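# Drop the towel in the pedal bin, lid closed

## Task

Place the towel inside the pedal bin, then leave the bin's lid to fall closed on its own.

## Robot and tools

Robot: two arms, left_arm and right_arm, each ending in an identical five-finger right hand (not mirrored, so every hand axis and number means the same on both). Bases in the scene frame: left_arm at (+0.059, +0.617, 0) m, right_arm at (+0.092, -0.577, 0) m, both nearly unrotated. Scene frame: origin at table height midway between the arms, +z up, +x out over the table, left_arm on the +y side. A camera stand sits behind the arms. One reference image, a FIVE-FINGER HAND page, is available through show_instructions.

Hand point: a spot 0.05 m in front of the palm and 0.15 m out from the wrist flange. Its +z runs along straight fingers, +y comes out of the palm, +x crosses the palm away from the thumb. Straight fingertips sit 0.06-0.07 m past it along +z and 0.06 m behind it along -y. A wrist bracket on the little-finger side juts 0.10 m across the palm and can strike things. With fingers level the wrist may hang up to 0.13 m (palm down) or 0.25 m (palm up) below the point and reach the table first.

The 28-number row (all values -1 to 1, always all 28 even if one arm is idle): left_arm dx, dy, dz, rx, ry, rz; left hand little, ring, middle, index, thumb_bend, thumb_turn, force_limit, speed; then the same 14 for right_arm. Pose numbers are offsets, not poses: each is measured from that arm's Hand target at the start of the action or move, along that arm's own base axes, rotating about the Hand target position. Scale: 1.0 equals 0.6 m or 180 degrees; rx, ry, rz form one rotation vector. Repeating an offset moves the arm further. Six zeros re-request the current Hand target. Finger numbers are absolute targets: +1 open/straight, -1 curled; thumb_turn -1 puts the thumb opposite the fingers, +1 beside the palm. force_limit runs from about 0 N (-1) to 10 N (+1), 15 N for both thumb motors; speed rises from near zero at -1 to full at +0.48 and above. For a gentle grip close at speed -0.94 or lower. There is no 'no change' value: to hold a hand as it is, resend the eight numbers last executed for it (or its hand_measured plus hand_force_limit and hand_speed if none was sent yet). The thumb-opposed hand grips objects roughly 0.035-0.065 m thick, handles down to about 0.025 m.

Tools:
- execute_actions(actions, cameras): actions is a list of actions; each action is up to 15 rows, one per 1/30 s step, every row counted from the action's start pose; a short table repeats its last row. An empty list returns images. cameras: names, ["all"], or [].
- move(target, speed, blend, stop_force, zero, blocking, cameras): target is one 28-number row or up to 15 rows, all offsets from the same starting Hand targets. speed in m/s, 0.002-3.2, default 0.25 (turns up to twice that in rad/s), one value or one per target. blend in metres rounds corners; 0 stops at each. stop_force in N, 4-120, one value for both arms, ends an arm's path when the wrist sensor feels that much push along its motion; omit it when backing off a contact; unreliable if the hand turns. zero (default true) re-zeroes before the move. blocking=false returns after 0.5 s, not allowed with stop_force. Paths are straight, ignore obstacles and the other arm, last 0.5-10 s. Avoid paths passing near an arm's own base.
- wait(seconds 0-10, cameras); stop(cameras) brakes a running move.
- zoom_image(camera, region [x0,y0,x1,y1] pixels, at most 504x504) on the newest image of cam_head_left, cam_head_right, cam_high, cam_left_wrist or cam_right_wrist (all 672x504).
- zero_wrist_force(arm: left_arm or right_arm); finished_scene(scene 1), final.

Results: end_effector_position (m), end_effector_quat_wxyz and velocities, each in that arm's base frame; Hand target (last commanded pose after clipping, basis for next offsets); hand_measured, hand_stopped_by (moving, target, force, stalled, fault) and hand_load_n, six values each in motor order; Wrist force/torque in the hand's own axes plus a peak line. A lost grip shows as hand_load_n dropping near 0. move adds a 'move:' line such as done, off_target, moving, held or fault, with limits like paced or held; unnamed arms are done. Neither done nor off_target tells you about contact. Orientation commands are clipped to 32 degrees from measured per step; arms lag commands by about 0.09-0.22 s and may fall short.

Hazards: an arm halts 10 s if contact torque hits a joint limit (wrist joints only about 31-34 N m) or outside force reaches roughly 150 N; arms are stiff, so aiming even slightly beyond a firm surface can fault. Overheated motors (85 °C) brake the arm 30-60 s. Hitting fixed or heavy objects hard fails the scene, as does a moderate collision or squeeze between the two arms, or anything left fallen off the table. Approach slowly, use stop_force for touching, and confirm with cameras that the towel is inside and the lid has closed before finishing.

Each tool is called after "Emit:" by a JSON object that holds its "name" and its "arguments".

Reference images:

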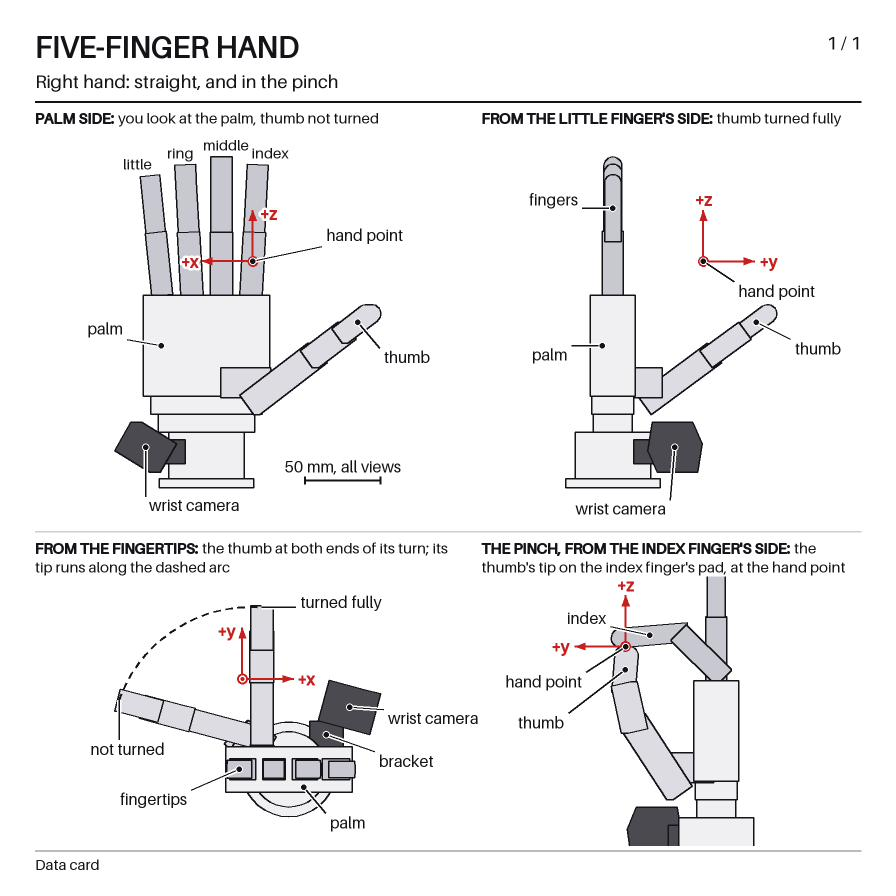

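## Session

Emit:
{"name": "execute_actions", "arguments": {"actions": []}}

Scene clock: 0.00 s.
left_arm: end_effector_position=(+0.2416, -0.6302, +0.3263) hand_measured=(+1.000, +1.000, +1.000, +1.000, +1.000, +1.000) hand_load_n=(+0.0, +0.0, +0.0, +0.0, +0.0, -0.5) hand_stopped_by=(target, target, target, target, target, target) hand_force_limit=0.00 hand_speed=-0.80 end_effector_quat_wxyz=(-0.153, -0.395, +0.903, +0.066) | right_arm: end_effector_position=(+1.0191, -0.1523, +0.1883) hand_measured=(+1.000, +1.000, +1.000, +1.000, +1.000, +1.000) hand_load_n=(+0.0, +0.0, +0.0, +0.0, +0.0, +0.0) hand_stopped_by=(target, target, target, target, target, target) hand_force_limit=0.00 hand_speed=-0.80 end_effector_quat_wxyz=(+0.072, +0.965, +0.148, +0.203)
Joint positions: left_arm=[-1.327 -1.016 1.264 1.405 1.897 -3.71] | right_arm=[-0.26 -0.736 0.932 0.942 1.541 1.014]
Joint velocities: within noise
Joint torques (N m): no reading
Wrist force (N): no reading
Wrist torque (N m): no reading
Wrist force, peak (N): no reading
Hand target: left_arm +0.2416, -0.6302, +0.3263; -0.153, -0.395, +0.903, +0.066 | right_arm +1.0191, -0.1523, +0.1883; +0.072, +0.965, +0.148, +0.203

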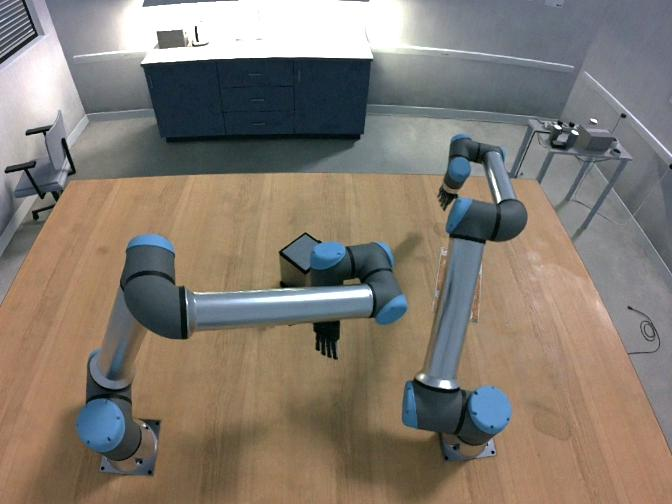

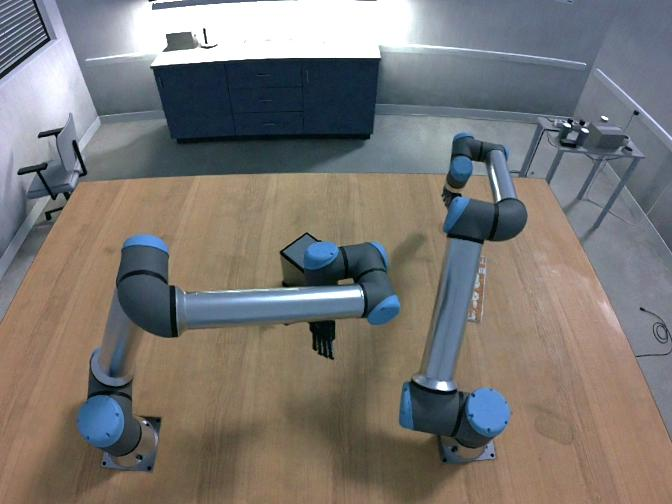

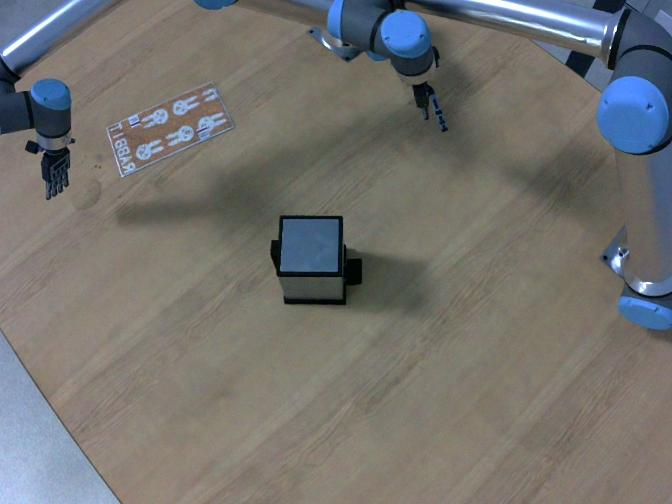

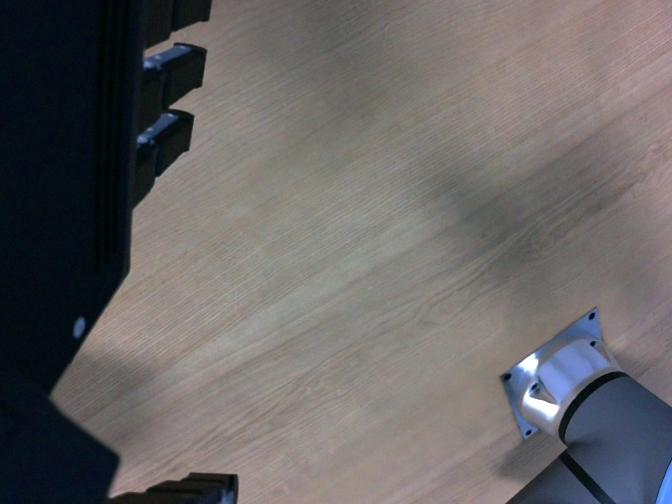

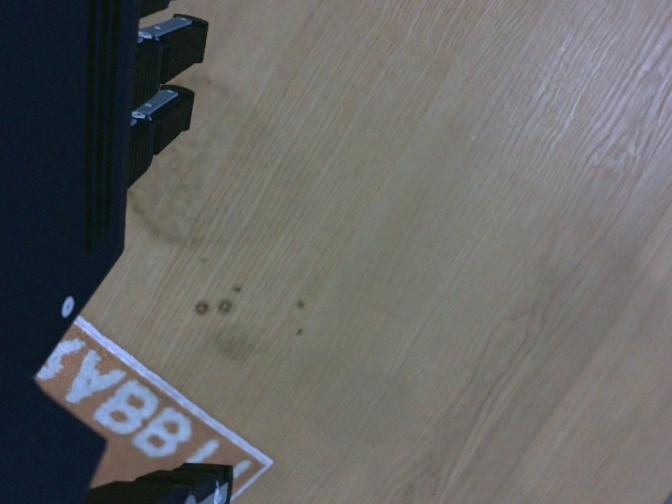

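Emit:
{"name": "zoom_image", "arguments": {"camera": "cam_high", "region": [240, 190, 400, 320]}}

Emit:
{"name": "zoom_image", "arguments": {"camera": "cam_head_left", "region": [240, 210, 400, 340]}}

Emit:
{"name": "zoom_image", "arguments": {"camera": "cam_high", "region": [20, 70, 260, 220]}}

Scaled by 3.150 from the camera's 672x504 image, which has a finer 960x720 frame.

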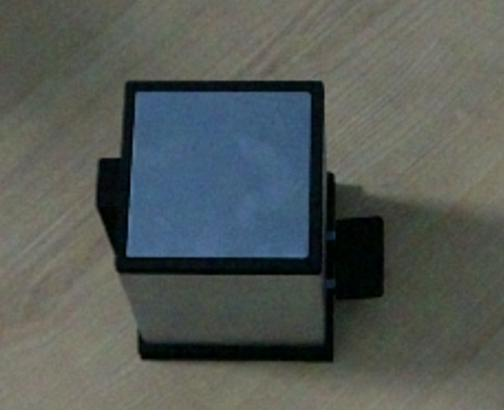

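Scaled by 3.150 from the camera's 672x504 image, which has a finer 960x720 frame.

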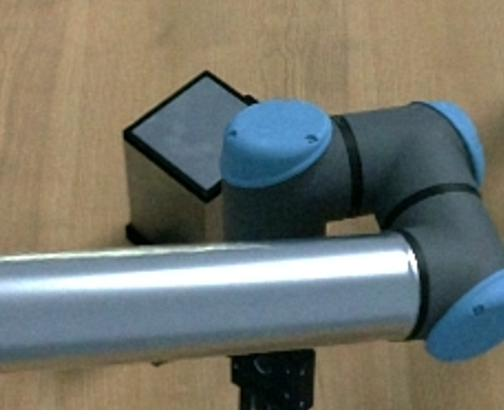

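Scaled by 2.100 from the camera's 672x504 image, which has a finer 960x720 frame.

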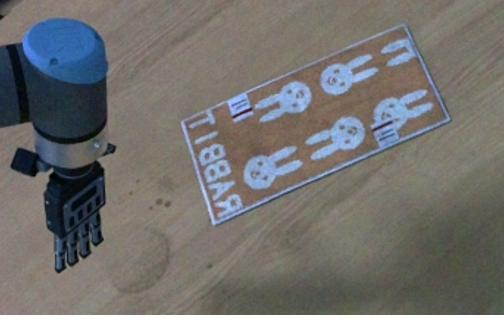

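Emit:
{"name": "move", "arguments": {"target": [0.4307, 0.467, -0.1272, -0.1759, -0.2839, 0.0177, -1, -1, -1, -1, 1, 1, 0, -0.2, -0.5885, 0.0288, -0.0638, 0.345, 0.1065, -0.1351, 0, 0, 0, 0, 1, -1, 0, -0.2], "speed": 0.35, "cameras": ["all"]}}

Scene clock: 53.07 s.
left_arm: end_effector_position=(+0.5000, -0.3501, +0.2500) hand_measured=(-1.000, -1.000, -1.000, -1.000, +1.000, +1.000) hand_load_n=(+0.0, +0.0, +0.5, +0.0, +0.0, +0.0) hand_stopped_by=(target, target, target, target, target, target) hand_force_limit=0.00 hand_speed=-0.20 end_effector_quat_wxyz=(+0.146, -0.354, +0.854, -0.354) end_effector_velocity=(+0.001, +0.000, +0.000) end_effector_angular_velocity=(-0.002, -0.003, -0.001) | right_arm: end_effector_position=(+0.6660, -0.1351, +0.1501) hand_measured=(+0.000, +0.000, +0.000, +0.000, +1.000, -1.000) hand_load_n=(+0.0, +0.0, +0.0, +0.0, +0.0, +0.0) hand_stopped_by=(target, target, target, target, target, target) hand_force_limit=0.00 hand_speed=-0.20 end_effector_quat_wxyz=(-0.416, +0.892, -0.163, +0.076)
Joint positions: left_arm=[-1.008 -1.589 2 0.388 1.415 -3.301] | right_arm=[-0.692 -0.964 1.644 1.26 0.761 1.081]
Joint velocities: left_arm=[0.002 0 0.001 -0.005 0 0.003] | right_arm=[within noise]
Joint torques (N m): left_arm=[7.77 -49.48 -29.62 -0.41 -1.03 1.71] | right_arm=[-12.65 -72.85 -21.44 1.3 -2.3 -2.13]
Wrist force (N): left_arm=[0.3 -0.6 0.3] | right_arm=[-0.9 -3.1 0.2]
Wrist torque (N m): left_arm=[0.02 -0.23 -0.18] | right_arm=[-0.19 -0.04 -0.01]
Wrist force, peak (N): left_arm=[2.9 0.9 0.2] | right_arm=[-1.0 -3.6 -0.1]
Hand target: left_arm +0.5000, -0.3500, +0.2500; +0.146, -0.354, +0.854, -0.354 | right_arm +0.6660, -0.1351, +0.1500; -0.416, +0.892, -0.163, +0.076
Off the commanded pose: left_arm 0.000 m, 0 deg | right_arm 0.000 m, 0 deg.
move: done
camera_calibration:
cam_left_wrist: T_world_to_cam=[[-0.689962, 0.278684, -0.668047, 0.612772], [0.19131, 0.960305, 0.203017, 0.180474], [0.698106, 0.01227, -0.715889, -0.0477318], [0, 0, 0, 1]] pos_world=[0.421585, -0.343494, 0.338551]
cam_right_wrist: T_world_to_cam=[[0.0610039, -0.673267, -0.736878, -0.0227808], [-0.946701, -0.272962, 0.171024, 0.559434], [-0.316284, 0.68717, -0.654035, 0.515409], [0, 0, 0, 1]] pos_world=[0.694022, -0.216807, 0.224632]

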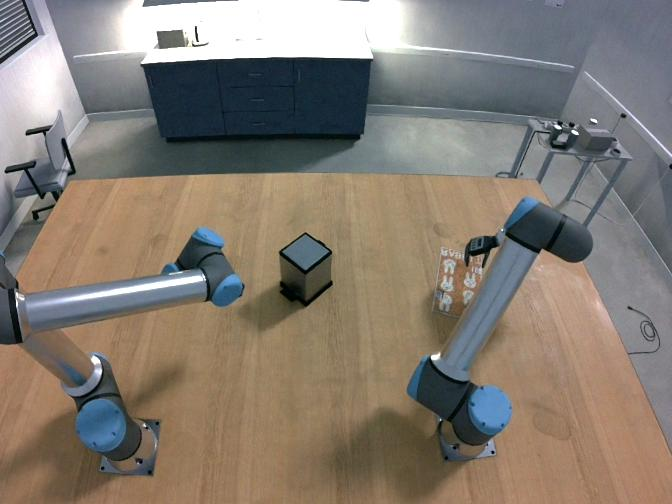

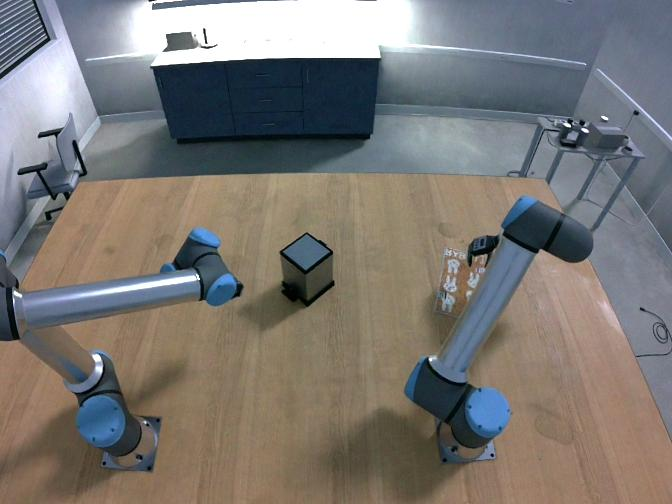

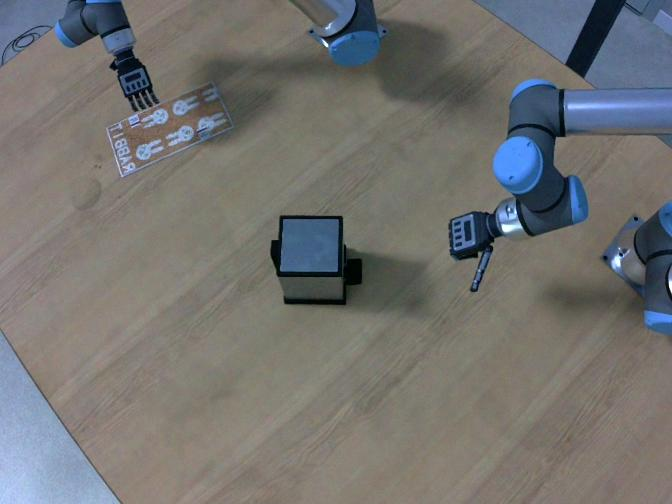

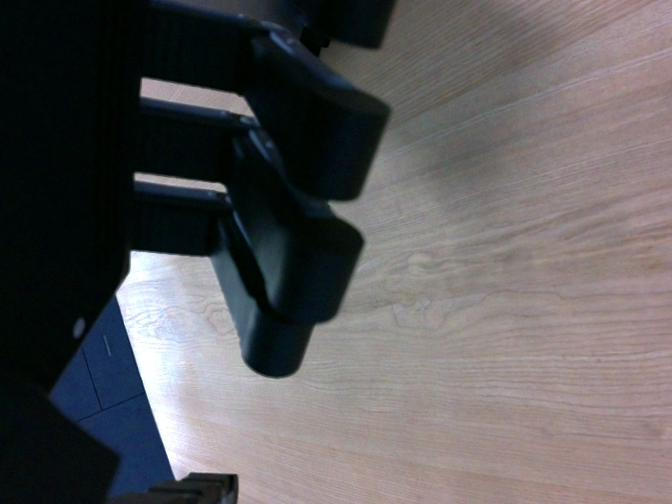

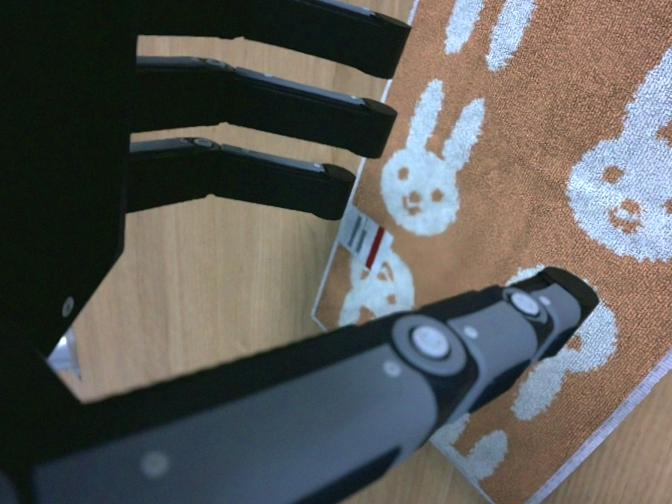

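Emit:
{"name": "zoom_image", "arguments": {"camera": "cam_head_left", "region": [260, 220, 350, 310]}}

Emit:
{"name": "zoom_image", "arguments": {"camera": "cam_head_right", "region": [260, 220, 350, 310]}}

Emit:
{"name": "zoom_image", "arguments": {"camera": "cam_high", "region": [80, 40, 250, 190]}}

Emit:
{"name": "zoom_image", "arguments": {"camera": "cam_right_wrist", "region": [250, 0, 672, 504]}}

Scaled by 5.600 from the camera's 672x504 image, which has a finer 960x720 frame.

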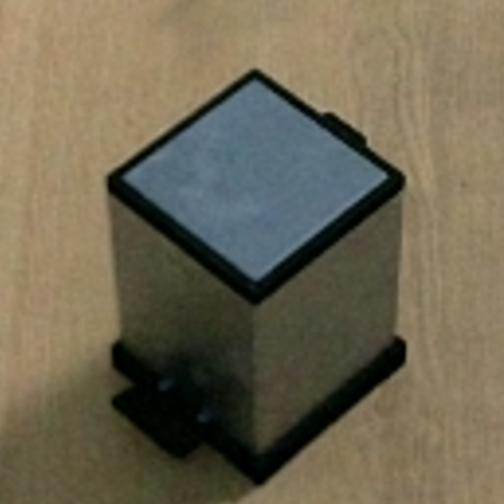

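Scaled by 5.600 from the camera's 672x504 image, which has a finer 960x720 frame.

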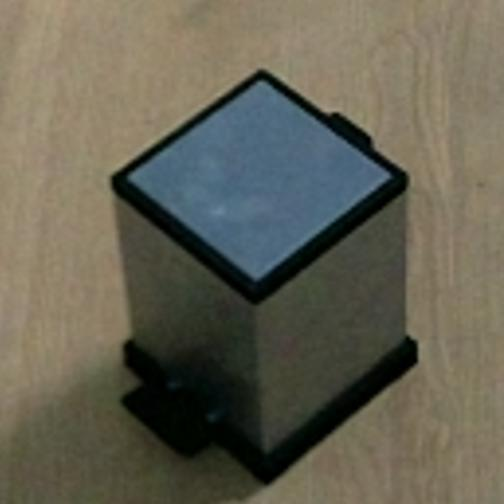

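Scaled by 2.965 from the camera's 672x504 image, which has a finer 960x720 frame.

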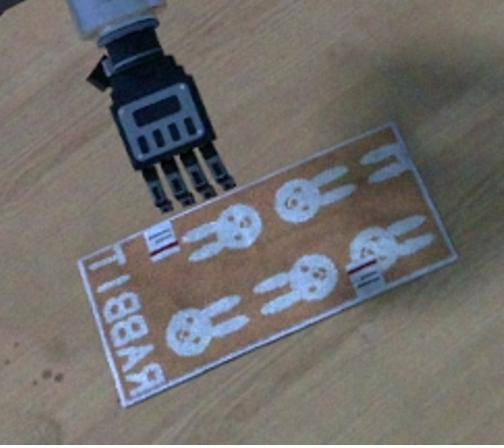

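Scaled by 1.000.

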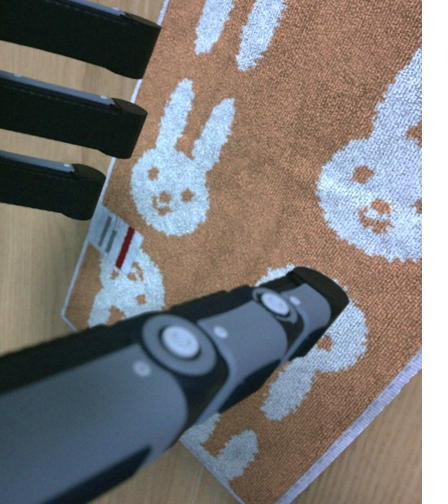

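Emit:
{"name": "move", "arguments": {"target": [0, 0, 0, 0, 0, 0, -1, -1, -1, -1, 1, 1, 0, -0.2, -0.0067, 0.0293, -0.1917, 0, 0, 0, 0, 0, 0, 0, 1, -1, 0, -0.2], "speed": 0.15, "cameras": ["cam_high", "cam_right_wrist"]}}

Emit:
{"name": "zoom_image", "arguments": {"camera": "cam_high", "region": [80, 40, 250, 190]}}

Scene clock: 60.30 s.
left_arm: end_effector_position=(+0.5000, -0.3500, +0.2500) hand_measured=(-1.000, -1.000, -1.000, -1.000, +1.000, +1.000) hand_load_n=(+0.0, +0.0, +0.0, +0.0, +0.0, +0.0) hand_stopped_by=(target, target, target, target, target, target) hand_force_limit=0.00 hand_speed=-0.20 end_effector_quat_wxyz=(+0.146, -0.354, +0.854, -0.354) | right_arm: end_effector_position=(+0.6620, -0.1174, +0.0350) hand_measured=(+0.000, +0.000, +0.000, +0.000, +1.000, -1.000) hand_load_n=(+0.0, +0.0, +0.0, +0.0, +0.0, +0.0) hand_stopped_by=(target, target, target, target, target, target) hand_force_limit=0.00 hand_speed=-0.20 end_effector_quat_wxyz=(-0.416, +0.892, -0.163, +0.076)
Joint positions: left_arm=[-1.008 -1.589 2 0.388 1.415 -3.301] | right_arm=[-0.676 -0.848 1.697 1.075 0.755 1.103]
Joint torques (N m): left_arm=[8.71 -50.9 -29.18 -0.78 -0.98 1.94] | right_arm=[-9.4 -75.43 -28.8 5.96 -2.79 -2.01]
Wrist force (N): left_arm=[0.3 -0.3 0.6] | right_arm=[-1.2 -2.9 0.3]
Wrist torque (N m): left_arm=[0.04 -0.24 -0.18] | right_arm=[-0.21 0.03 -0.22]
Wrist force, peak (N): left_arm=[0.4 -0.8 1.0] | right_arm=[-1.0 -4.5 -1.2]
Hand target: left_arm +0.5000, -0.3500, +0.2500; +0.146, -0.354, +0.854, -0.354 | right_arm +0.6620, -0.1175, +0.0350; -0.416, +0.892, -0.163, +0.076
Off the commanded pose: left_arm 0.000 m, 0 deg | right_arm 0.000 m, 0 deg.
move: done
camera_calibration:
cam_right_wrist: T_world_to_cam=[[0.0609438, -0.673118, -0.73702, -0.0953473], [-0.946682, -0.273007, 0.171056, 0.580138], [-0.316352, 0.687299, -0.653866, 0.426755], [0, 0, 0, 1]] pos_world=[0.690022, -0.199106, 0.109532]
Images, in order (width x height): cam_high 672x504, cam_right_wrist 672x504.

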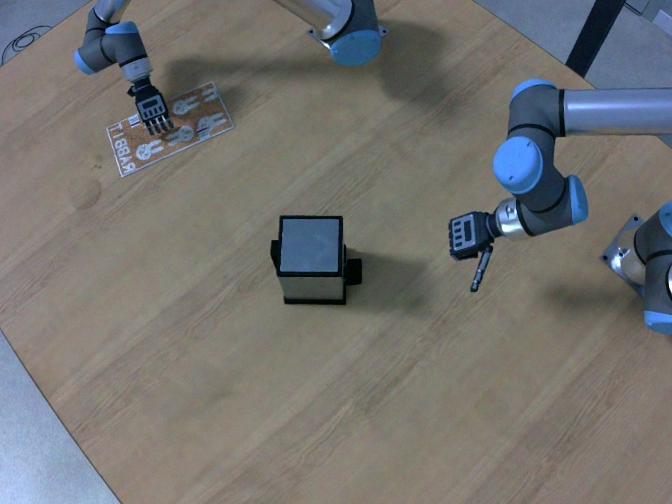

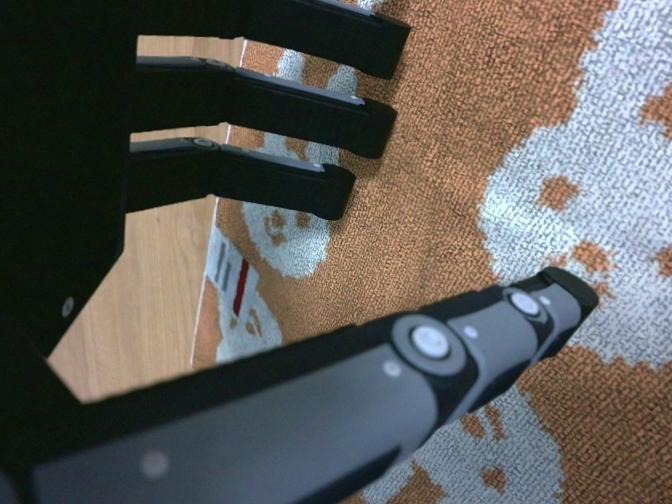

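Scaled by 2.965 from the camera's 672x504 image, which has a finer 960x720 frame.

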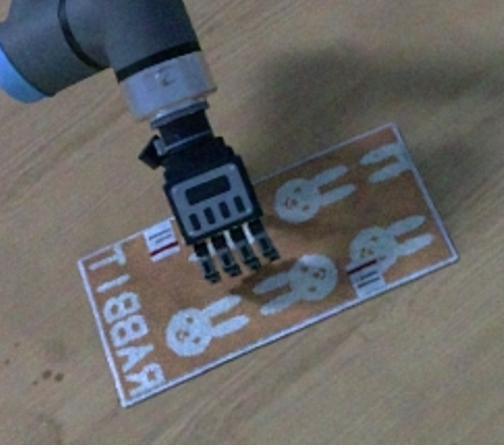

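Emit:
{"name": "move", "arguments": {"target": [0, 0, 0, 0, 0, 0, -1, -1, -1, -1, 1, 1, 0, -0.2, 0, 0, -0.0417, 0, 0, 0, 0, 0, 0, 0, 1, -1, 0, -0.2], "speed": 0.02, "stop_force": 4, "cameras": ["cam_right_wrist"]}}

Scene clock: 62.27 s.
left_arm: end_effector_position=(+0.5000, -0.3500, +0.2500) hand_measured=(-1.000, -1.000, -1.000, -1.000, +1.000, +1.000) hand_load_n=(+0.0, +0.0, +0.0, +0.0, +0.0, +0.0) hand_stopped_by=(target, target, target, target, target, target) hand_force_limit=0.00 hand_speed=-0.20 end_effector_quat_wxyz=(+0.146, -0.354, +0.854, -0.354) | right_arm: end_effector_position=(+0.6620, -0.1175, +0.0296) hand_measured=(+0.000, +0.000, +0.000, +0.000, +1.000, -1.000) hand_load_n=(+0.0, +0.0, -1.5, +0.0, +0.0, +0.0) hand_stopped_by=(target, target, target, target, target, target) hand_force_limit=0.00 hand_speed=-0.20 end_effector_quat_wxyz=(-0.416, +0.892, -0.163, +0.076)
Joint positions: left_arm=[-1.008 -1.589 2 0.388 1.415 -3.301] | right_arm=[-0.676 -0.841 1.697 1.068 0.755 1.103]
Joint torques (N m): left_arm=[8.78 -51.07 -28.65 -0.54 -0.68 1.74] | right_arm=[-14.99 -83.46 -28.95 8.14 -0.16 -2]
Wrist force (N): left_arm=[0.0 -0.6 0.6] | right_arm=[-0.7 -5.9 -2.2]
Wrist torque (N m): left_arm=[-0.01 -0.20 -0.20] | right_arm=[-0.14 0.05 -0.27]
Wrist force, peak (N): left_arm=[0.6 -0.8 0.7] | right_arm=[-1.1 -9.2 -5.0]
Hand target: left_arm +0.5000, -0.3500, +0.2500; +0.146, -0.354, +0.854, -0.354 | right_arm +0.6620, -0.1175, +0.0296; -0.416, +0.892, -0.163, +0.076 (not the last commanded pose)
Off the commanded pose: left_arm 0.000 m, 0 deg | right_arm 0.020 m, 0 deg.
move: contact (right_arm)
camera_calibration:
cam_right_wrist: T_world_to_cam=[[0.0610532, -0.673201, -0.736935, -0.0994959], [-0.946705, -0.272993, 0.170952, 0.581064], [-0.316263, 0.687223, -0.65399, 0.423229], [0, 0, 0, 1]] pos_world=[0.690022, -0.199207, 0.104132]
Images, in order (width x height): cam_right_wrist 672x504.

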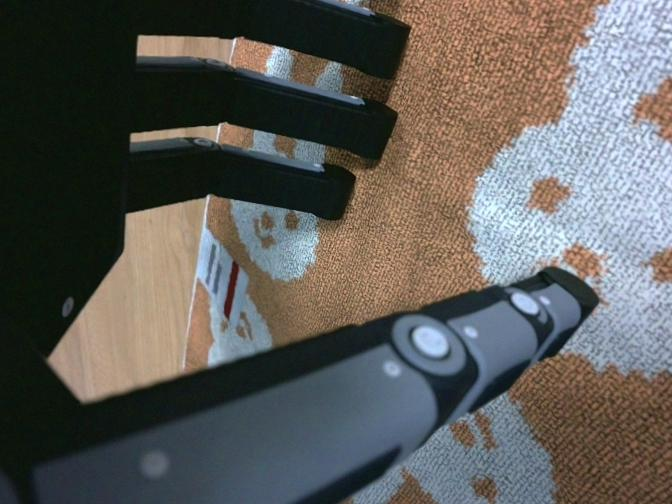

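Emit:
{"name": "move", "arguments": {"target": [0, 0, 0, 0, 0, 0, -1, -1, -1, -1, 1, 1, 0, -0.2, 0, 0, 0.0133, 0.0364, -0.0138, 0, 0, 0, 0, 0, 1, -1, 0, -0.2], "speed": 0.1}}

Emit:
{"name": "move", "arguments": {"target": [0, 0, 0, 0, 0, 0, -1, -1, -1, -1, 1, 1, 0, -0.2, 0, 0, -0.04, 0, 0, 0, 0, 0, 0, 0, 1, -1, 0, -0.2], "speed": 0.012, "stop_force": 4, "cameras": ["cam_right_wrist"]}}

Scene clock: 65.70 s.
left_arm: end_effector_position=(+0.5000, -0.3500, +0.2500) hand_measured=(-1.000, -1.000, -1.000, -1.000, +1.000, +1.000) hand_load_n=(+0.0, +0.0, +0.0, +0.0, +0.0, +0.0) hand_stopped_by=(target, target, target, target, target, target) hand_force_limit=0.00 hand_speed=-0.20 end_effector_quat_wxyz=(+0.146, -0.354, +0.854, -0.354) | right_arm: end_effector_position=(+0.6619, -0.1176, +0.0376) hand_measured=(+0.000, +0.000, +0.000, +0.000, +1.000, -1.000) hand_load_n=(+0.0, +0.0, +0.0, +0.0, +0.0, +0.0) hand_stopped_by=(target, target, target, target, target, target) hand_force_limit=0.00 hand_speed=-0.20 end_effector_quat_wxyz=(-0.469, +0.864, -0.158, +0.086)
Joint positions: left_arm=[-1.008 -1.589 2 0.388 1.415 -3.301] | right_arm=[-0.712 -0.81 1.708 1.159 0.664 0.981]
Joint torques (N m): left_arm=[8.17 -51.15 -28.98 -0.55 -0.67 1.73] | right_arm=[12.61 -92.56 -28.14 0.04 -0.6 -2.04]
Wrist force (N): left_arm=[0.3 -0.2 0.2] | right_arm=[-1.1 -3.0 -0.2]
Wrist torque (N m): left_arm=[0.07 -0.24 -0.17] | right_arm=[-0.14 0.06 -0.04]
Wrist force, peak (N): left_arm=[0.5 -1.1 0.7] | right_arm=[-0.9 -6.2 -2.8]
Hand target: left_arm +0.5000, -0.3500, +0.2500; +0.146, -0.354, +0.854, -0.354 | right_arm +0.6620, -0.1175, +0.0376; -0.469, +0.865, -0.158, +0.086
Off the commanded pose: left_arm 0.000 m, 0 deg | right_arm 0.000 m, 0 deg.
move: done

Scene clock: 67.37 s.
left_arm: end_effector_position=(+0.5000, -0.3500, +0.2500) hand_measured=(-1.000, -1.000, -1.000, -1.000, +1.000, +1.000) hand_load_n=(+0.0, +0.0, +0.0, +0.0, +0.0, +0.0) hand_stopped_by=(target, target, target, target, target, target) hand_force_limit=0.00 hand_speed=-0.20 end_effector_quat_wxyz=(+0.146, -0.354, +0.854, -0.354) | right_arm: end_effector_position=(+0.6620, -0.1175, +0.0291) hand_measured=(+0.000, +0.000, +0.000, +0.000, +1.000, -1.000) hand_load_n=(+0.0, +0.0, +0.0, +0.0, +0.0, +0.0) hand_stopped_by=(target, target, target, target, target, target) hand_force_limit=0.00 hand_speed=-0.20 end_effector_quat_wxyz=(-0.469, +0.865, -0.158, +0.086)
Joint positions: left_arm=[-1.008 -1.589 2 0.388 1.415 -3.301] | right_arm=[-0.711 -0.799 1.708 1.148 0.664 0.981]
Joint torques (N m): left_arm=[8.23 -48.94 -28.71 -0.44 -0.27 1.62] | right_arm=[12.98 -95.09 -18.13 7.96 -2.1 -1.7]
Wrist force (N): left_arm=[0.3 -0.6 0.2] | right_arm=[-1.5 -6.1 -2.6]
Wrist torque (N m): left_arm=[0.03 -0.24 -0.18] | right_arm=[-0.30 0.11 -0.07]
Wrist force, peak (N): left_arm=[0.2 -0.7 1.0] | right_arm=[-1.4 -8.8 -3.9]
Hand target: left_arm +0.5000, -0.3500, +0.2500; +0.146, -0.354, +0.854, -0.354 | right_arm +0.6620, -0.1175, +0.0291; -0.469, +0.865, -0.158, +0.086 (not the last commanded pose)
Off the commanded pose: left_arm 0.000 m, 0 deg | right_arm 0.015 m, 0 deg.
move: contact (right_arm)
camera_calibration:
cam_right_wrist: T_world_to_cam=[[0.0945361, -0.584866, -0.805602, -0.109696], [-0.952541, -0.288353, 0.0975643, 0.585301], [-0.289359, 0.758146, -0.584368, 0.411414], [0, 0, 0, 1]] pos_world=[0.68694, -0.207296, 0.0949408]
Images, in order (width x height): cam_right_wrist 672x504.

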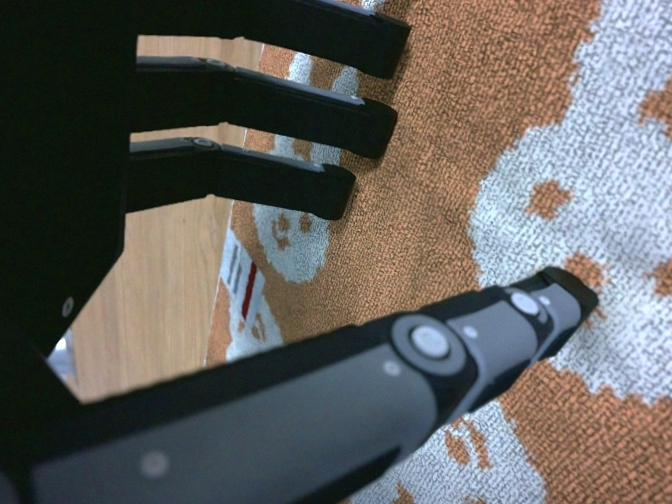

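Emit:
{"name": "execute_actions", "arguments": {"actions": [[[0,0,0,0,0,0,-1,-1,-1,-1,1,1,0,-0.2, 0,0,-0.0038,0,0,0,-0.0625,-0.0625,-0.0625,-0.0625,0.9,-1,-0.2,-0.9]],[[0,0,0,0,0,0,-1,-1,-1,-1,1,1,0,-0.2, 0,0,-0.0038,0,0,0,-0.125,-0.125,-0.125,-0.125,0.78,-1,-0.2,-0.9]],[[0,0,0,0,0,0,-1,-1,-1,-1,1,1,0,-0.2, 0,0,-0.0038,0,0,0,-0.1875,-0.1875,-0.1875,-0.1875,0.65,-1,-0.2,-0.9]],[[0,0,0,0,0,0,-1,-1,-1,-1,1,1,0,-0.2, 0,0,-0.0038,0,0,0,-0.25,-0.25,-0.25,-0.25,0.52,-1,-0.2,-0.9]]], "cameras": ["cam_right_wrist", "cam_high"]}}

Emit:
{"name": "zoom_image", "arguments": {"camera": "cam_high", "region": [80, 40, 250, 190]}}

Scene clock: 74.40 s.
left_arm: end_effector_position=(+0.5000, -0.3500, +0.2500) hand_measured=(-1.000, -1.000, -1.000, -1.000, +1.000, +1.000) hand_load_n=(+0.0, +0.0, +0.0, +0.0, +0.0, +0.0) hand_stopped_by=(target, target, target, target, target, target) hand_force_limit=0.00 hand_speed=-0.20 end_effector_quat_wxyz=(+0.146, -0.354, +0.854, -0.354) | right_arm: end_effector_position=(+0.6620, -0.1175, +0.0199) hand_measured=(-0.250, -0.250, -0.250, -0.250, +0.520, -1.000) hand_load_n=(+0.0, +0.0, +0.0, +0.0, -1.5, -0.5) hand_stopped_by=(target, target, target, target, target, target) hand_force_limit=-0.20 hand_speed=-0.90 end_effector_quat_wxyz=(-0.469, +0.865, -0.158, +0.086)
Joint positions: left_arm=[-1.008 -1.589 2 0.388 1.415 -3.301] | right_arm=[-0.711 -0.787 1.707 1.136 0.664 0.981]
Joint torques (N m): left_arm=[7.34 -49.29 -28.67 -0.1 0.42 1.35] | right_arm=[0.99 -70.69 -12.72 4.95 2.31 -1.19]
Wrist force (N): left_arm=[-0.1 -0.5 0.4] | right_arm=[-1.3 -12.2 -8.9]
Wrist torque (N m): left_arm=[0.02 -0.18 -0.21] | right_arm=[-0.45 0.16 -0.35]
Wrist force, peak (N): left_arm=[0.7 -1.0 0.5] | right_arm=[-2.3 -35.9 -32.4]
Hand target: left_arm +0.5000, -0.3500, +0.2500; +0.146, -0.354, +0.854, -0.354 | right_arm +0.6620, -0.1175, +0.0200; -0.469, +0.865, -0.158, +0.086
Off the commanded pose: left_arm 0.000 m, 0 deg | right_arm 0.000 m, 0 deg.
Step readings (end_effector_position of left_arm | right_arm):
0: (+0.5000, -0.3500, +0.2500) | (+0.6620, -0.1175, +0.0291)
1: (+0.5000, -0.3500, +0.2500) | (+0.6620, -0.1175, +0.0291)
2: (+0.5000, -0.3500, +0.2500) | (+0.6620, -0.1175, +0.0287)
4: (+0.5000, -0.3500, +0.2500) | (+0.6620, -0.1175, +0.0272)
8: (+0.5000, -0.3500, +0.2500) | (+0.6620, -0.1175, +0.0267)
15: (+0.5000, -0.3500, +0.2500) | (+0.6620, -0.1175, +0.0268)
16: (+0.5000, -0.3500, +0.2500) | (+0.6620, -0.1175, +0.0268)
17: (+0.5000, -0.3500, +0.2500) | (+0.6620, -0.1175, +0.0262)
19: (+0.5000, -0.3500, +0.2500) | (+0.6620, -0.1175, +0.0248)
23: (+0.5000, -0.3500, +0.2500) | (+0.6621, -0.1175, +0.0244)
30: (+0.5000, -0.3500, +0.2500) | (+0.6620, -0.1175, +0.0245)
31: (+0.5000, -0.3500, +0.2500) | (+0.6620, -0.1175, +0.0245)
32: (+0.5000, -0.3500, +0.2500) | (+0.6620, -0.1175, +0.0240)
34: (+0.5000, -0.3500, +0.2500) | (+0.6620, -0.1175, +0.0226)
38: (+0.5000, -0.3500, +0.2500) | (+0.6620, -0.1175, +0.0221)
45: (+0.5000, -0.3500, +0.2500) | (+0.6620, -0.1175, +0.0222)
46: (+0.5000, -0.3500, +0.2500) | (+0.6620, -0.1175, +0.0222)
47: (+0.5000, -0.3500, +0.2500) | (+0.6620, -0.1175, +0.0217)
49: (+0.5000, -0.3500, +0.2500) | (+0.6620, -0.1175, +0.0203)
53: (+0.5000, -0.3500, +0.2500) | (+0.6620, -0.1175, +0.0199)
60: (+0.5000, -0.3500, +0.2500) | (+0.6621, -0.1175, +0.0200)
camera_calibration:
cam_right_wrist: T_world_to_cam=[[0.0945361, -0.584866, -0.805602, -0.117027], [-0.952541, -0.288353, 0.0975643, 0.586189], [-0.289359, 0.758146, -0.584368, 0.406096], [0, 0, 0, 1]] pos_world=[0.68694, -0.207296, 0.0858408]
Images, in order (width x height): cam_high 672x504, cam_right_wrist 672x504.

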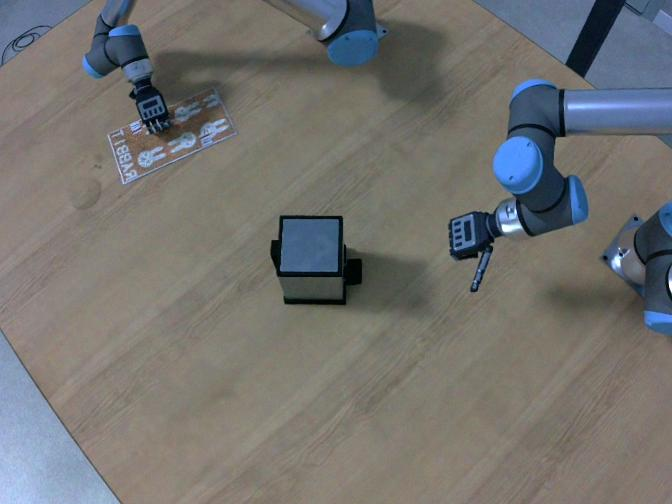

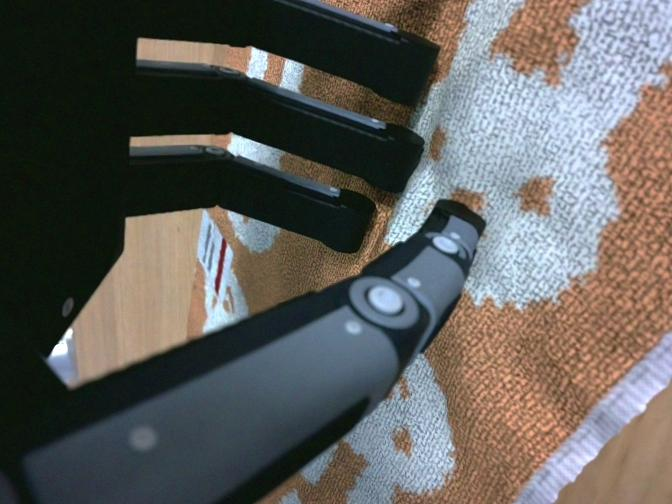

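Scaled by 2.965 from the camera's 672x504 image, which has a finer 960x720 frame.

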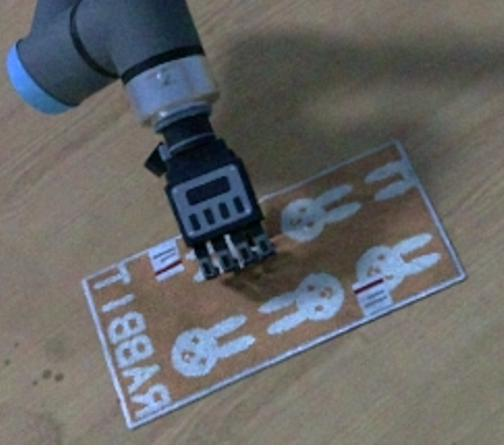

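Emit:
{"name": "execute_actions", "arguments": {"actions": [[[0,0,0,0,0,0,-1,-1,-1,-1,1,1,0,-0.2, 0,0,0.003,0,0,0,-0.3,-0.3,-0.3,-0.3,0.52,-1,-0.2,-0.9]]]}}

Scene clock: 76.70 s.
left_arm: end_effector_position=(+0.5000, -0.3500, +0.2500) hand_measured=(-1.000, -1.000, -1.000, -1.000, +1.000, +1.000) hand_load_n=(+0.0, +0.0, +0.0, +0.0, +0.0, +0.0) hand_stopped_by=(target, target, target, target, target, target) hand_force_limit=0.00 hand_speed=-0.20 end_effector_quat_wxyz=(+0.146, -0.354, +0.854, -0.354) | right_arm: end_effector_position=(+0.6620, -0.1175, +0.0218) hand_measured=(-0.300, -0.300, -0.300, -0.300, +0.520, -1.000) hand_load_n=(+0.0, +0.0, +0.5, +0.0, -0.5, -0.5) hand_stopped_by=(target, target, target, target, target, target) hand_force_limit=-0.20 hand_speed=-0.90 end_effector_quat_wxyz=(-0.469, +0.865, -0.158, +0.086)
Joint positions: left_arm=[-1.008 -1.589 2 0.388 1.415 -3.301] | right_arm=[-0.711 -0.79 1.707 1.139 0.664 0.981]
Joint torques (N m): left_arm=[5.61 -49.78 -28.93 -0.11 0.7 1.53] | right_arm=[-1.19 -77.27 -14.1 -0.5 -1.11 -0.09]
Wrist force (N): left_arm=[0.3 -0.1 0.0] | right_arm=[-0.8 -4.7 -1.6]
Wrist torque (N m): left_arm=[0.11 -0.22 -0.17] | right_arm=[-0.12 0.06 -0.26]
Wrist force, peak (N): left_arm=[0.4 -0.7 0.9] | right_arm=[-1.6 -12.4 -9.1]
Hand target: left_arm +0.5000, -0.3500, +0.2500; +0.146, -0.354, +0.854, -0.354 | right_arm +0.6620, -0.1175, +0.0218; -0.469, +0.865, -0.158, +0.086
Off the commanded pose: left_arm 0.000 m, 0 deg | right_arm 0.000 m, 0 deg.
Step readings (end_effector_position of left_arm | right_arm):
0: (+0.5000, -0.3500, +0.2500) | (+0.6620, -0.1175, +0.0200)
1: (+0.5000, -0.3500, +0.2500) | (+0.6620, -0.1175, +0.0200)
2: (+0.5000, -0.3500, +0.2500) | (+0.6620, -0.1175, +0.0204)
4: (+0.5000, -0.3500, +0.2500) | (+0.6621, -0.1176, +0.0216)
8: (+0.5000, -0.3500, +0.2500) | (+0.6620, -0.1175, +0.0219)
15: (+0.5000, -0.3500, +0.2500) | (+0.6620, -0.1175, +0.0218)

Emit:
{"name": "execute_actions", "arguments": {"actions": [[[0,0,0,0,0,0,-1,-1,-1,-1,1,1,0,-0.2, 0,0,-0.001,0,0,0,-0.37,-0.37,-0.37,-0.37,0.42,-1,-0.2,-0.88]],[[0,0,0,0,0,0,-1,-1,-1,-1,1,1,0,-0.2, 0,0,-0.0025,0,0,0,-0.43,-0.43,-0.43,-0.43,0.32,-1,-0.2,-0.88]]], "cameras": ["cam_right_wrist"]}}

Scene clock: 78.53 s.
left_arm: end_effector_position=(+0.5000, -0.3500, +0.2500) hand_measured=(-1.000, -1.000, -1.000, -1.000, +1.000, +1.000) hand_load_n=(+0.0, +0.0, +0.0, +0.5, +0.0, -0.5) hand_stopped_by=(target, target, target, target, target, target) hand_force_limit=0.00 hand_speed=-0.20 end_effector_quat_wxyz=(+0.146, -0.354, +0.854, -0.354) | right_arm: end_effector_position=(+0.6620, -0.1175, +0.0196) hand_measured=(-0.430, -0.430, -0.368, -0.430, +0.450, -1.000) hand_load_n=(+0.0, +0.0, +6.0, +0.0, +4.0, +0.0) hand_stopped_by=(target, target, force, target, force, target) hand_force_limit=-0.20 hand_speed=-0.88 end_effector_quat_wxyz=(-0.469, +0.865, -0.158, +0.086)
Joint positions: left_arm=[-1.008 -1.589 2 0.388 1.415 -3.301] | right_arm=[-0.711 -0.787 1.707 1.136 0.664 0.981]
Joint torques (N m): left_arm=[7.25 -49.13 -28.69 -0.09 0.86 1.52] | right_arm=[-3.95 -86.82 -25.22 4.29 -1.34 0.6]
Wrist force (N): left_arm=[0.8 -0.5 0.5] | right_arm=[-0.6 -15.2 -9.6]
Wrist torque (N m): left_arm=[0.02 -0.32 -0.15] | right_arm=[-0.46 0.18 -0.43]
Wrist force, peak (N): left_arm=[0.5 -1.1 0.4] | right_arm=[-0.7 -15.7 -9.9]
Hand target: left_arm +0.5000, -0.3500, +0.2500; +0.146, -0.354, +0.854, -0.354 | right_arm +0.6620, -0.1175, +0.0197; -0.469, +0.865, -0.158, +0.086
Off the commanded pose: left_arm 0.000 m, 0 deg | right_arm 0.000 m, 0 deg.
Step readings (end_effector_position of left_arm | right_arm):
0: (+0.5000, -0.3500, +0.2500) | (+0.6620, -0.1175, +0.0218)
1: (+0.5000, -0.3500, +0.2500) | (+0.6620, -0.1175, +0.0218)
2: (+0.5000, -0.3500, +0.2500) | (+0.6620, -0.1175, +0.0216)
4: (+0.5000, -0.3500, +0.2500) | (+0.6620, -0.1175, +0.0212)
8: (+0.5000, -0.3500, +0.2500) | (+0.6620, -0.1175, +0.0211)
15: (+0.5000, -0.3500, +0.2500) | (+0.6620, -0.1175, +0.0211)
16: (+0.5000, -0.3500, +0.2500) | (+0.6620, -0.1175, +0.0211)
17: (+0.5000, -0.3500, +0.2500) | (+0.6620, -0.1175, +0.0208)
19: (+0.5000, -0.3500, +0.2500) | (+0.6620, -0.1175, +0.0199)
23: (+0.5000, -0.3500, +0.2500) | (+0.6620, -0.1175, +0.0196)
30: (+0.5000, -0.3500, +0.2500) | (+0.6620, -0.1175, +0.0196)
camera_calibration:
cam_right_wrist: T_world_to_cam=[[0.0945361, -0.584866, -0.805602, -0.117269], [-0.952541, -0.288353, 0.0975643, 0.586219], [-0.289359, 0.758146, -0.584368, 0.405921], [0, 0, 0, 1]] pos_world=[0.68694, -0.207296, 0.0855408]
Images, in order (width x height): cam_right_wrist 672x504.

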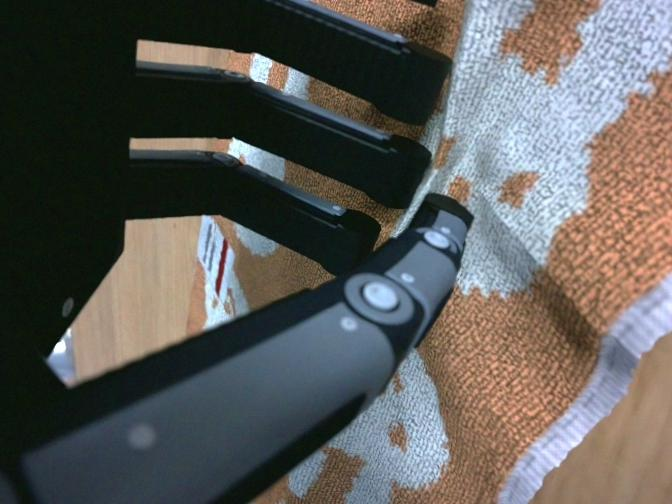

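Emit:
{"name": "execute_actions", "arguments": {"actions": [[[0,0,0,0,0,0,-1,-1,-1,-1,1,1,0,-0.2, 0,0,0.004,0,0,0,-0.6,-0.6,-0.6,-0.6,0.2,-1,0.3,-0.88]],[[0,0,0,0,0,0,-1,-1,-1,-1,1,1,0,-0.2, 0,0,0.004,0,0,0,-0.6,-0.6,-0.6,-0.6,0.2,-1,0.3,-0.88]]], "cameras": ["cam_right_wrist"]}}

Scene clock: 80.30 s.
left_arm: end_effector_position=(+0.5000, -0.3500, +0.2500) hand_measured=(-1.000, -1.000, -1.000, -1.000, +1.000, +1.000) hand_load_n=(+0.0, +0.5, +0.0, +0.0, +0.0, +0.0) hand_stopped_by=(target, target, target, target, target, target) hand_force_limit=0.00 hand_speed=-0.20 end_effector_quat_wxyz=(+0.146, -0.354, +0.854, -0.354) | right_arm: end_effector_position=(+0.6620, -0.1175, +0.0245) hand_measured=(-0.600, -0.600, -0.376, -0.600, +0.434, -1.000) hand_load_n=(+0.0, +0.0, +8.0, +0.0, +9.5, +1.5) hand_stopped_by=(target, target, force, target, force, target) hand_force_limit=0.30 hand_speed=-0.88 end_effector_quat_wxyz=(-0.469, +0.865, -0.158, +0.086)
Joint positions: left_arm=[-1.008 -1.589 2 0.388 1.415 -3.301] | right_arm=[-0.711 -0.793 1.707 1.142 0.664 0.981]
Joint torques (N m): left_arm=[7.14 -48.07 -28.61 0.04 1.02 1.29] | right_arm=[-1.89 -79.3 -16.11 -0.37 -1.39 1.33]
Wrist force (N): left_arm=[0.1 -0.5 0.4] | right_arm=[-0.9 -2.7 -0.3]
Wrist torque (N m): left_arm=[0.02 -0.22 -0.19] | right_arm=[-0.08 0.02 -0.21]
Wrist force, peak (N): left_arm=[0.5 -0.8 0.8] | right_arm=[-0.8 -15.1 -9.6]
Hand target: left_arm +0.5000, -0.3500, +0.2500; +0.146, -0.354, +0.854, -0.354 | right_arm +0.6620, -0.1175, +0.0245; -0.469, +0.865, -0.158, +0.086
Off the commanded pose: left_arm 0.000 m, 0 deg | right_arm 0.000 m, 0 deg.
Step readings (end_effector_position of left_arm | right_arm):
0: (+0.5000, -0.3500, +0.2500) | (+0.6620, -0.1175, +0.0197)
1: (+0.5000, -0.3500, +0.2500) | (+0.6620, -0.1175, +0.0197)
2: (+0.5000, -0.3500, +0.2500) | (+0.6620, -0.1175, +0.0202)
4: (+0.5000, -0.3500, +0.2500) | (+0.6621, -0.1176, +0.0219)
8: (+0.5000, -0.3500, +0.2500) | (+0.6621, -0.1176, +0.0223)
15: (+0.5000, -0.3500, +0.2500) | (+0.6620, -0.1175, +0.0221)
16: (+0.5000, -0.3500, +0.2500) | (+0.6620, -0.1175, +0.0222)
17: (+0.5000, -0.3500, +0.2500) | (+0.6621, -0.1176, +0.0226)
19: (+0.5000, -0.3500, +0.2500) | (+0.6621, -0.1176, +0.0242)
23: (+0.5000, -0.3500, +0.2500) | (+0.6620, -0.1175, +0.0246)
30: (+0.5000, -0.3500, +0.2500) | (+0.6620, -0.1175, +0.0245)
camera_calibration:
cam_right_wrist: T_world_to_cam=[[0.0944592, -0.584888, -0.805595, -0.113355], [-0.952548, -0.288305, 0.097629, 0.585759], [-0.289359, 0.758146, -0.584368, 0.408726], [0, 0, 0, 1]] pos_world=[0.68694, -0.207296, 0.0903408]
Images, in order (width x height): cam_right_wrist 672x504.

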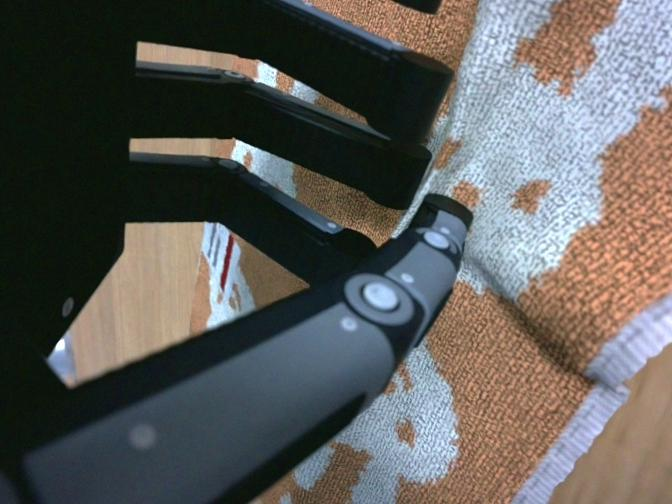

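Emit:
{"name": "move", "arguments": {"target": [0,0,0,0,0,0,-1,-1,-1,-1,1,1,0,-0.2, 0,0,0.1,0,0,0,-0.6,-0.6,-0.6,-0.6,0.2,-1,0.3,-0.88], "speed": 0.06, "cameras": ["cam_right_wrist", "cam_high", "cam_head_right"]}}

Emit:
{"name": "zoom_image", "arguments": {"camera": "cam_high", "region": [80, 40, 250, 190]}}

Scene clock: 82.23 s.
left_arm: end_effector_position=(+0.5000, -0.3500, +0.2500) hand_measured=(-1.000, -1.000, -1.000, -1.000, +1.000, +1.000) hand_load_n=(+0.0, +0.0, +0.0, +0.0, +0.0, +0.0) hand_stopped_by=(target, target, target, target, target, target) hand_force_limit=0.00 hand_speed=-0.20 end_effector_quat_wxyz=(+0.146, -0.354, +0.854, -0.354) | right_arm: end_effector_position=(+0.6620, -0.1175, +0.0846) hand_measured=(-0.600, -0.600, -0.376, -0.600, +0.434, -1.000) hand_load_n=(+0.0, +0.0, +8.0, +0.0, +9.0, +1.5) hand_stopped_by=(target, target, force, target, force, target) hand_force_limit=0.30 hand_speed=-0.88 end_effector_quat_wxyz=(-0.469, +0.864, -0.158, +0.086) end_effector_velocity=(+0.000, +0.000, -0.004) end_effector_angular_velocity=(+0.000, +0.000, -0.001)
Joint positions: left_arm=[-1.008 -1.589 2 0.388 1.415 -3.301] | right_arm=[-0.711 -0.869 1.705 1.221 0.664 0.981]
Joint velocities: left_arm=[within noise] | right_arm=[0 0.005 0 -0.006 -0.001 0.001]
Joint torques (N m): left_arm=[7.58 -49.23 -28.68 -0.02 1.32 1.48] | right_arm=[2.68 -74.6 -22.78 -1.08 -2.62 -1.73]
Wrist force (N): left_arm=[0.9 -0.2 -0.1] | right_arm=[-1.0 -3.0 0.2]
Wrist torque (N m): left_arm=[0.09 -0.31 -0.14] | right_arm=[-0.18 0.04 -0.22]
Wrist force, peak (N): left_arm=[-0.3 -0.6 1.0] | right_arm=[-0.8 -3.5 -0.1]
Hand target: left_arm +0.5000, -0.3500, +0.2500; +0.146, -0.354, +0.854, -0.354 | right_arm +0.6620, -0.1175, +0.0845; -0.469, +0.865, -0.158, +0.086
Off the commanded pose: left_arm 0.000 m, 0 deg | right_arm 0.000 m, 0 deg.
move: done
camera_calibration:
cam_right_wrist: T_world_to_cam=[[0.094318, -0.584737, -0.805721, -0.0647904], [-0.952531, -0.288325, 0.0977424, 0.579859], [-0.289463, 0.758256, -0.584174, 0.44391], [0, 0, 0, 1]] pos_world=[0.68694, -0.207295, 0.150441]
Images, in order (width x height): cam_head_right 672x504, cam_high 672x504, cam_right_wrist 672x504.

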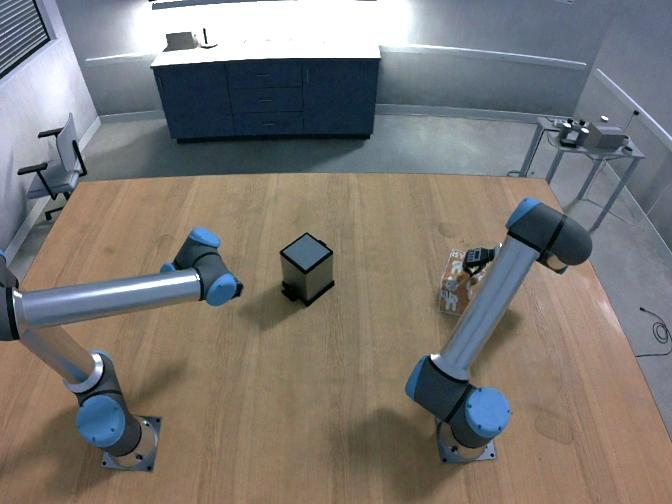

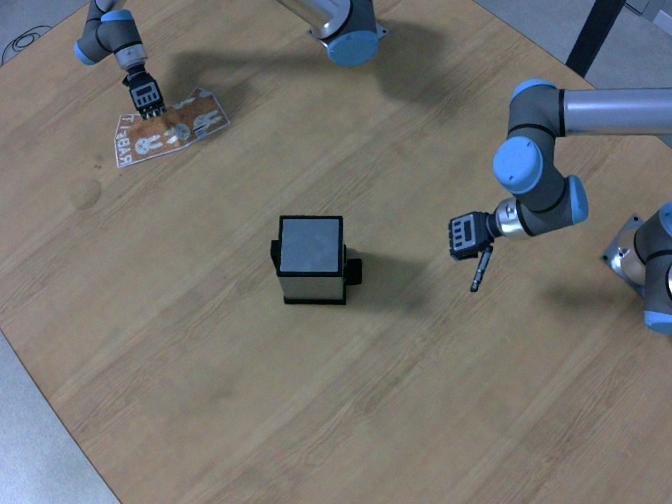

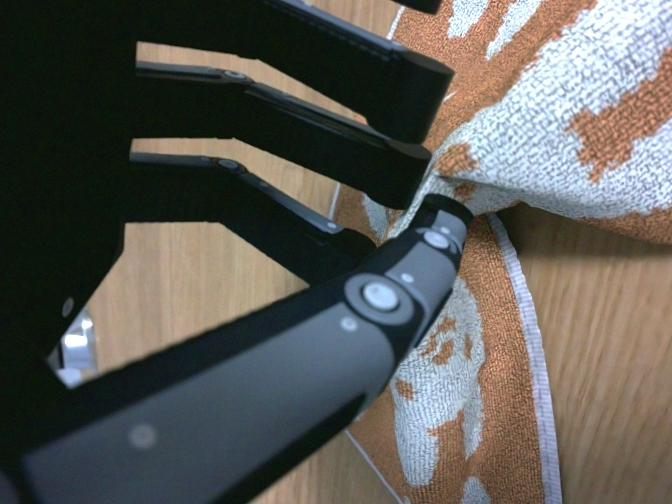

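Scaled by 2.965 from the camera's 672x504 image, which has a finer 960x720 frame.

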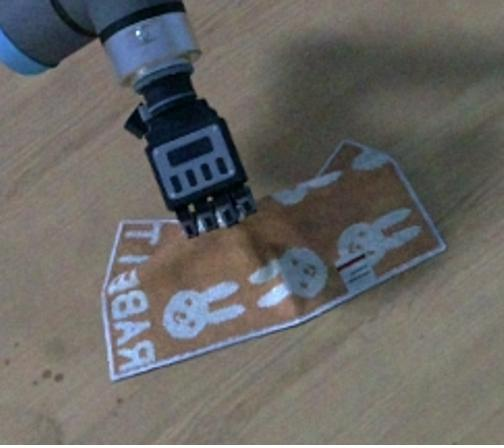

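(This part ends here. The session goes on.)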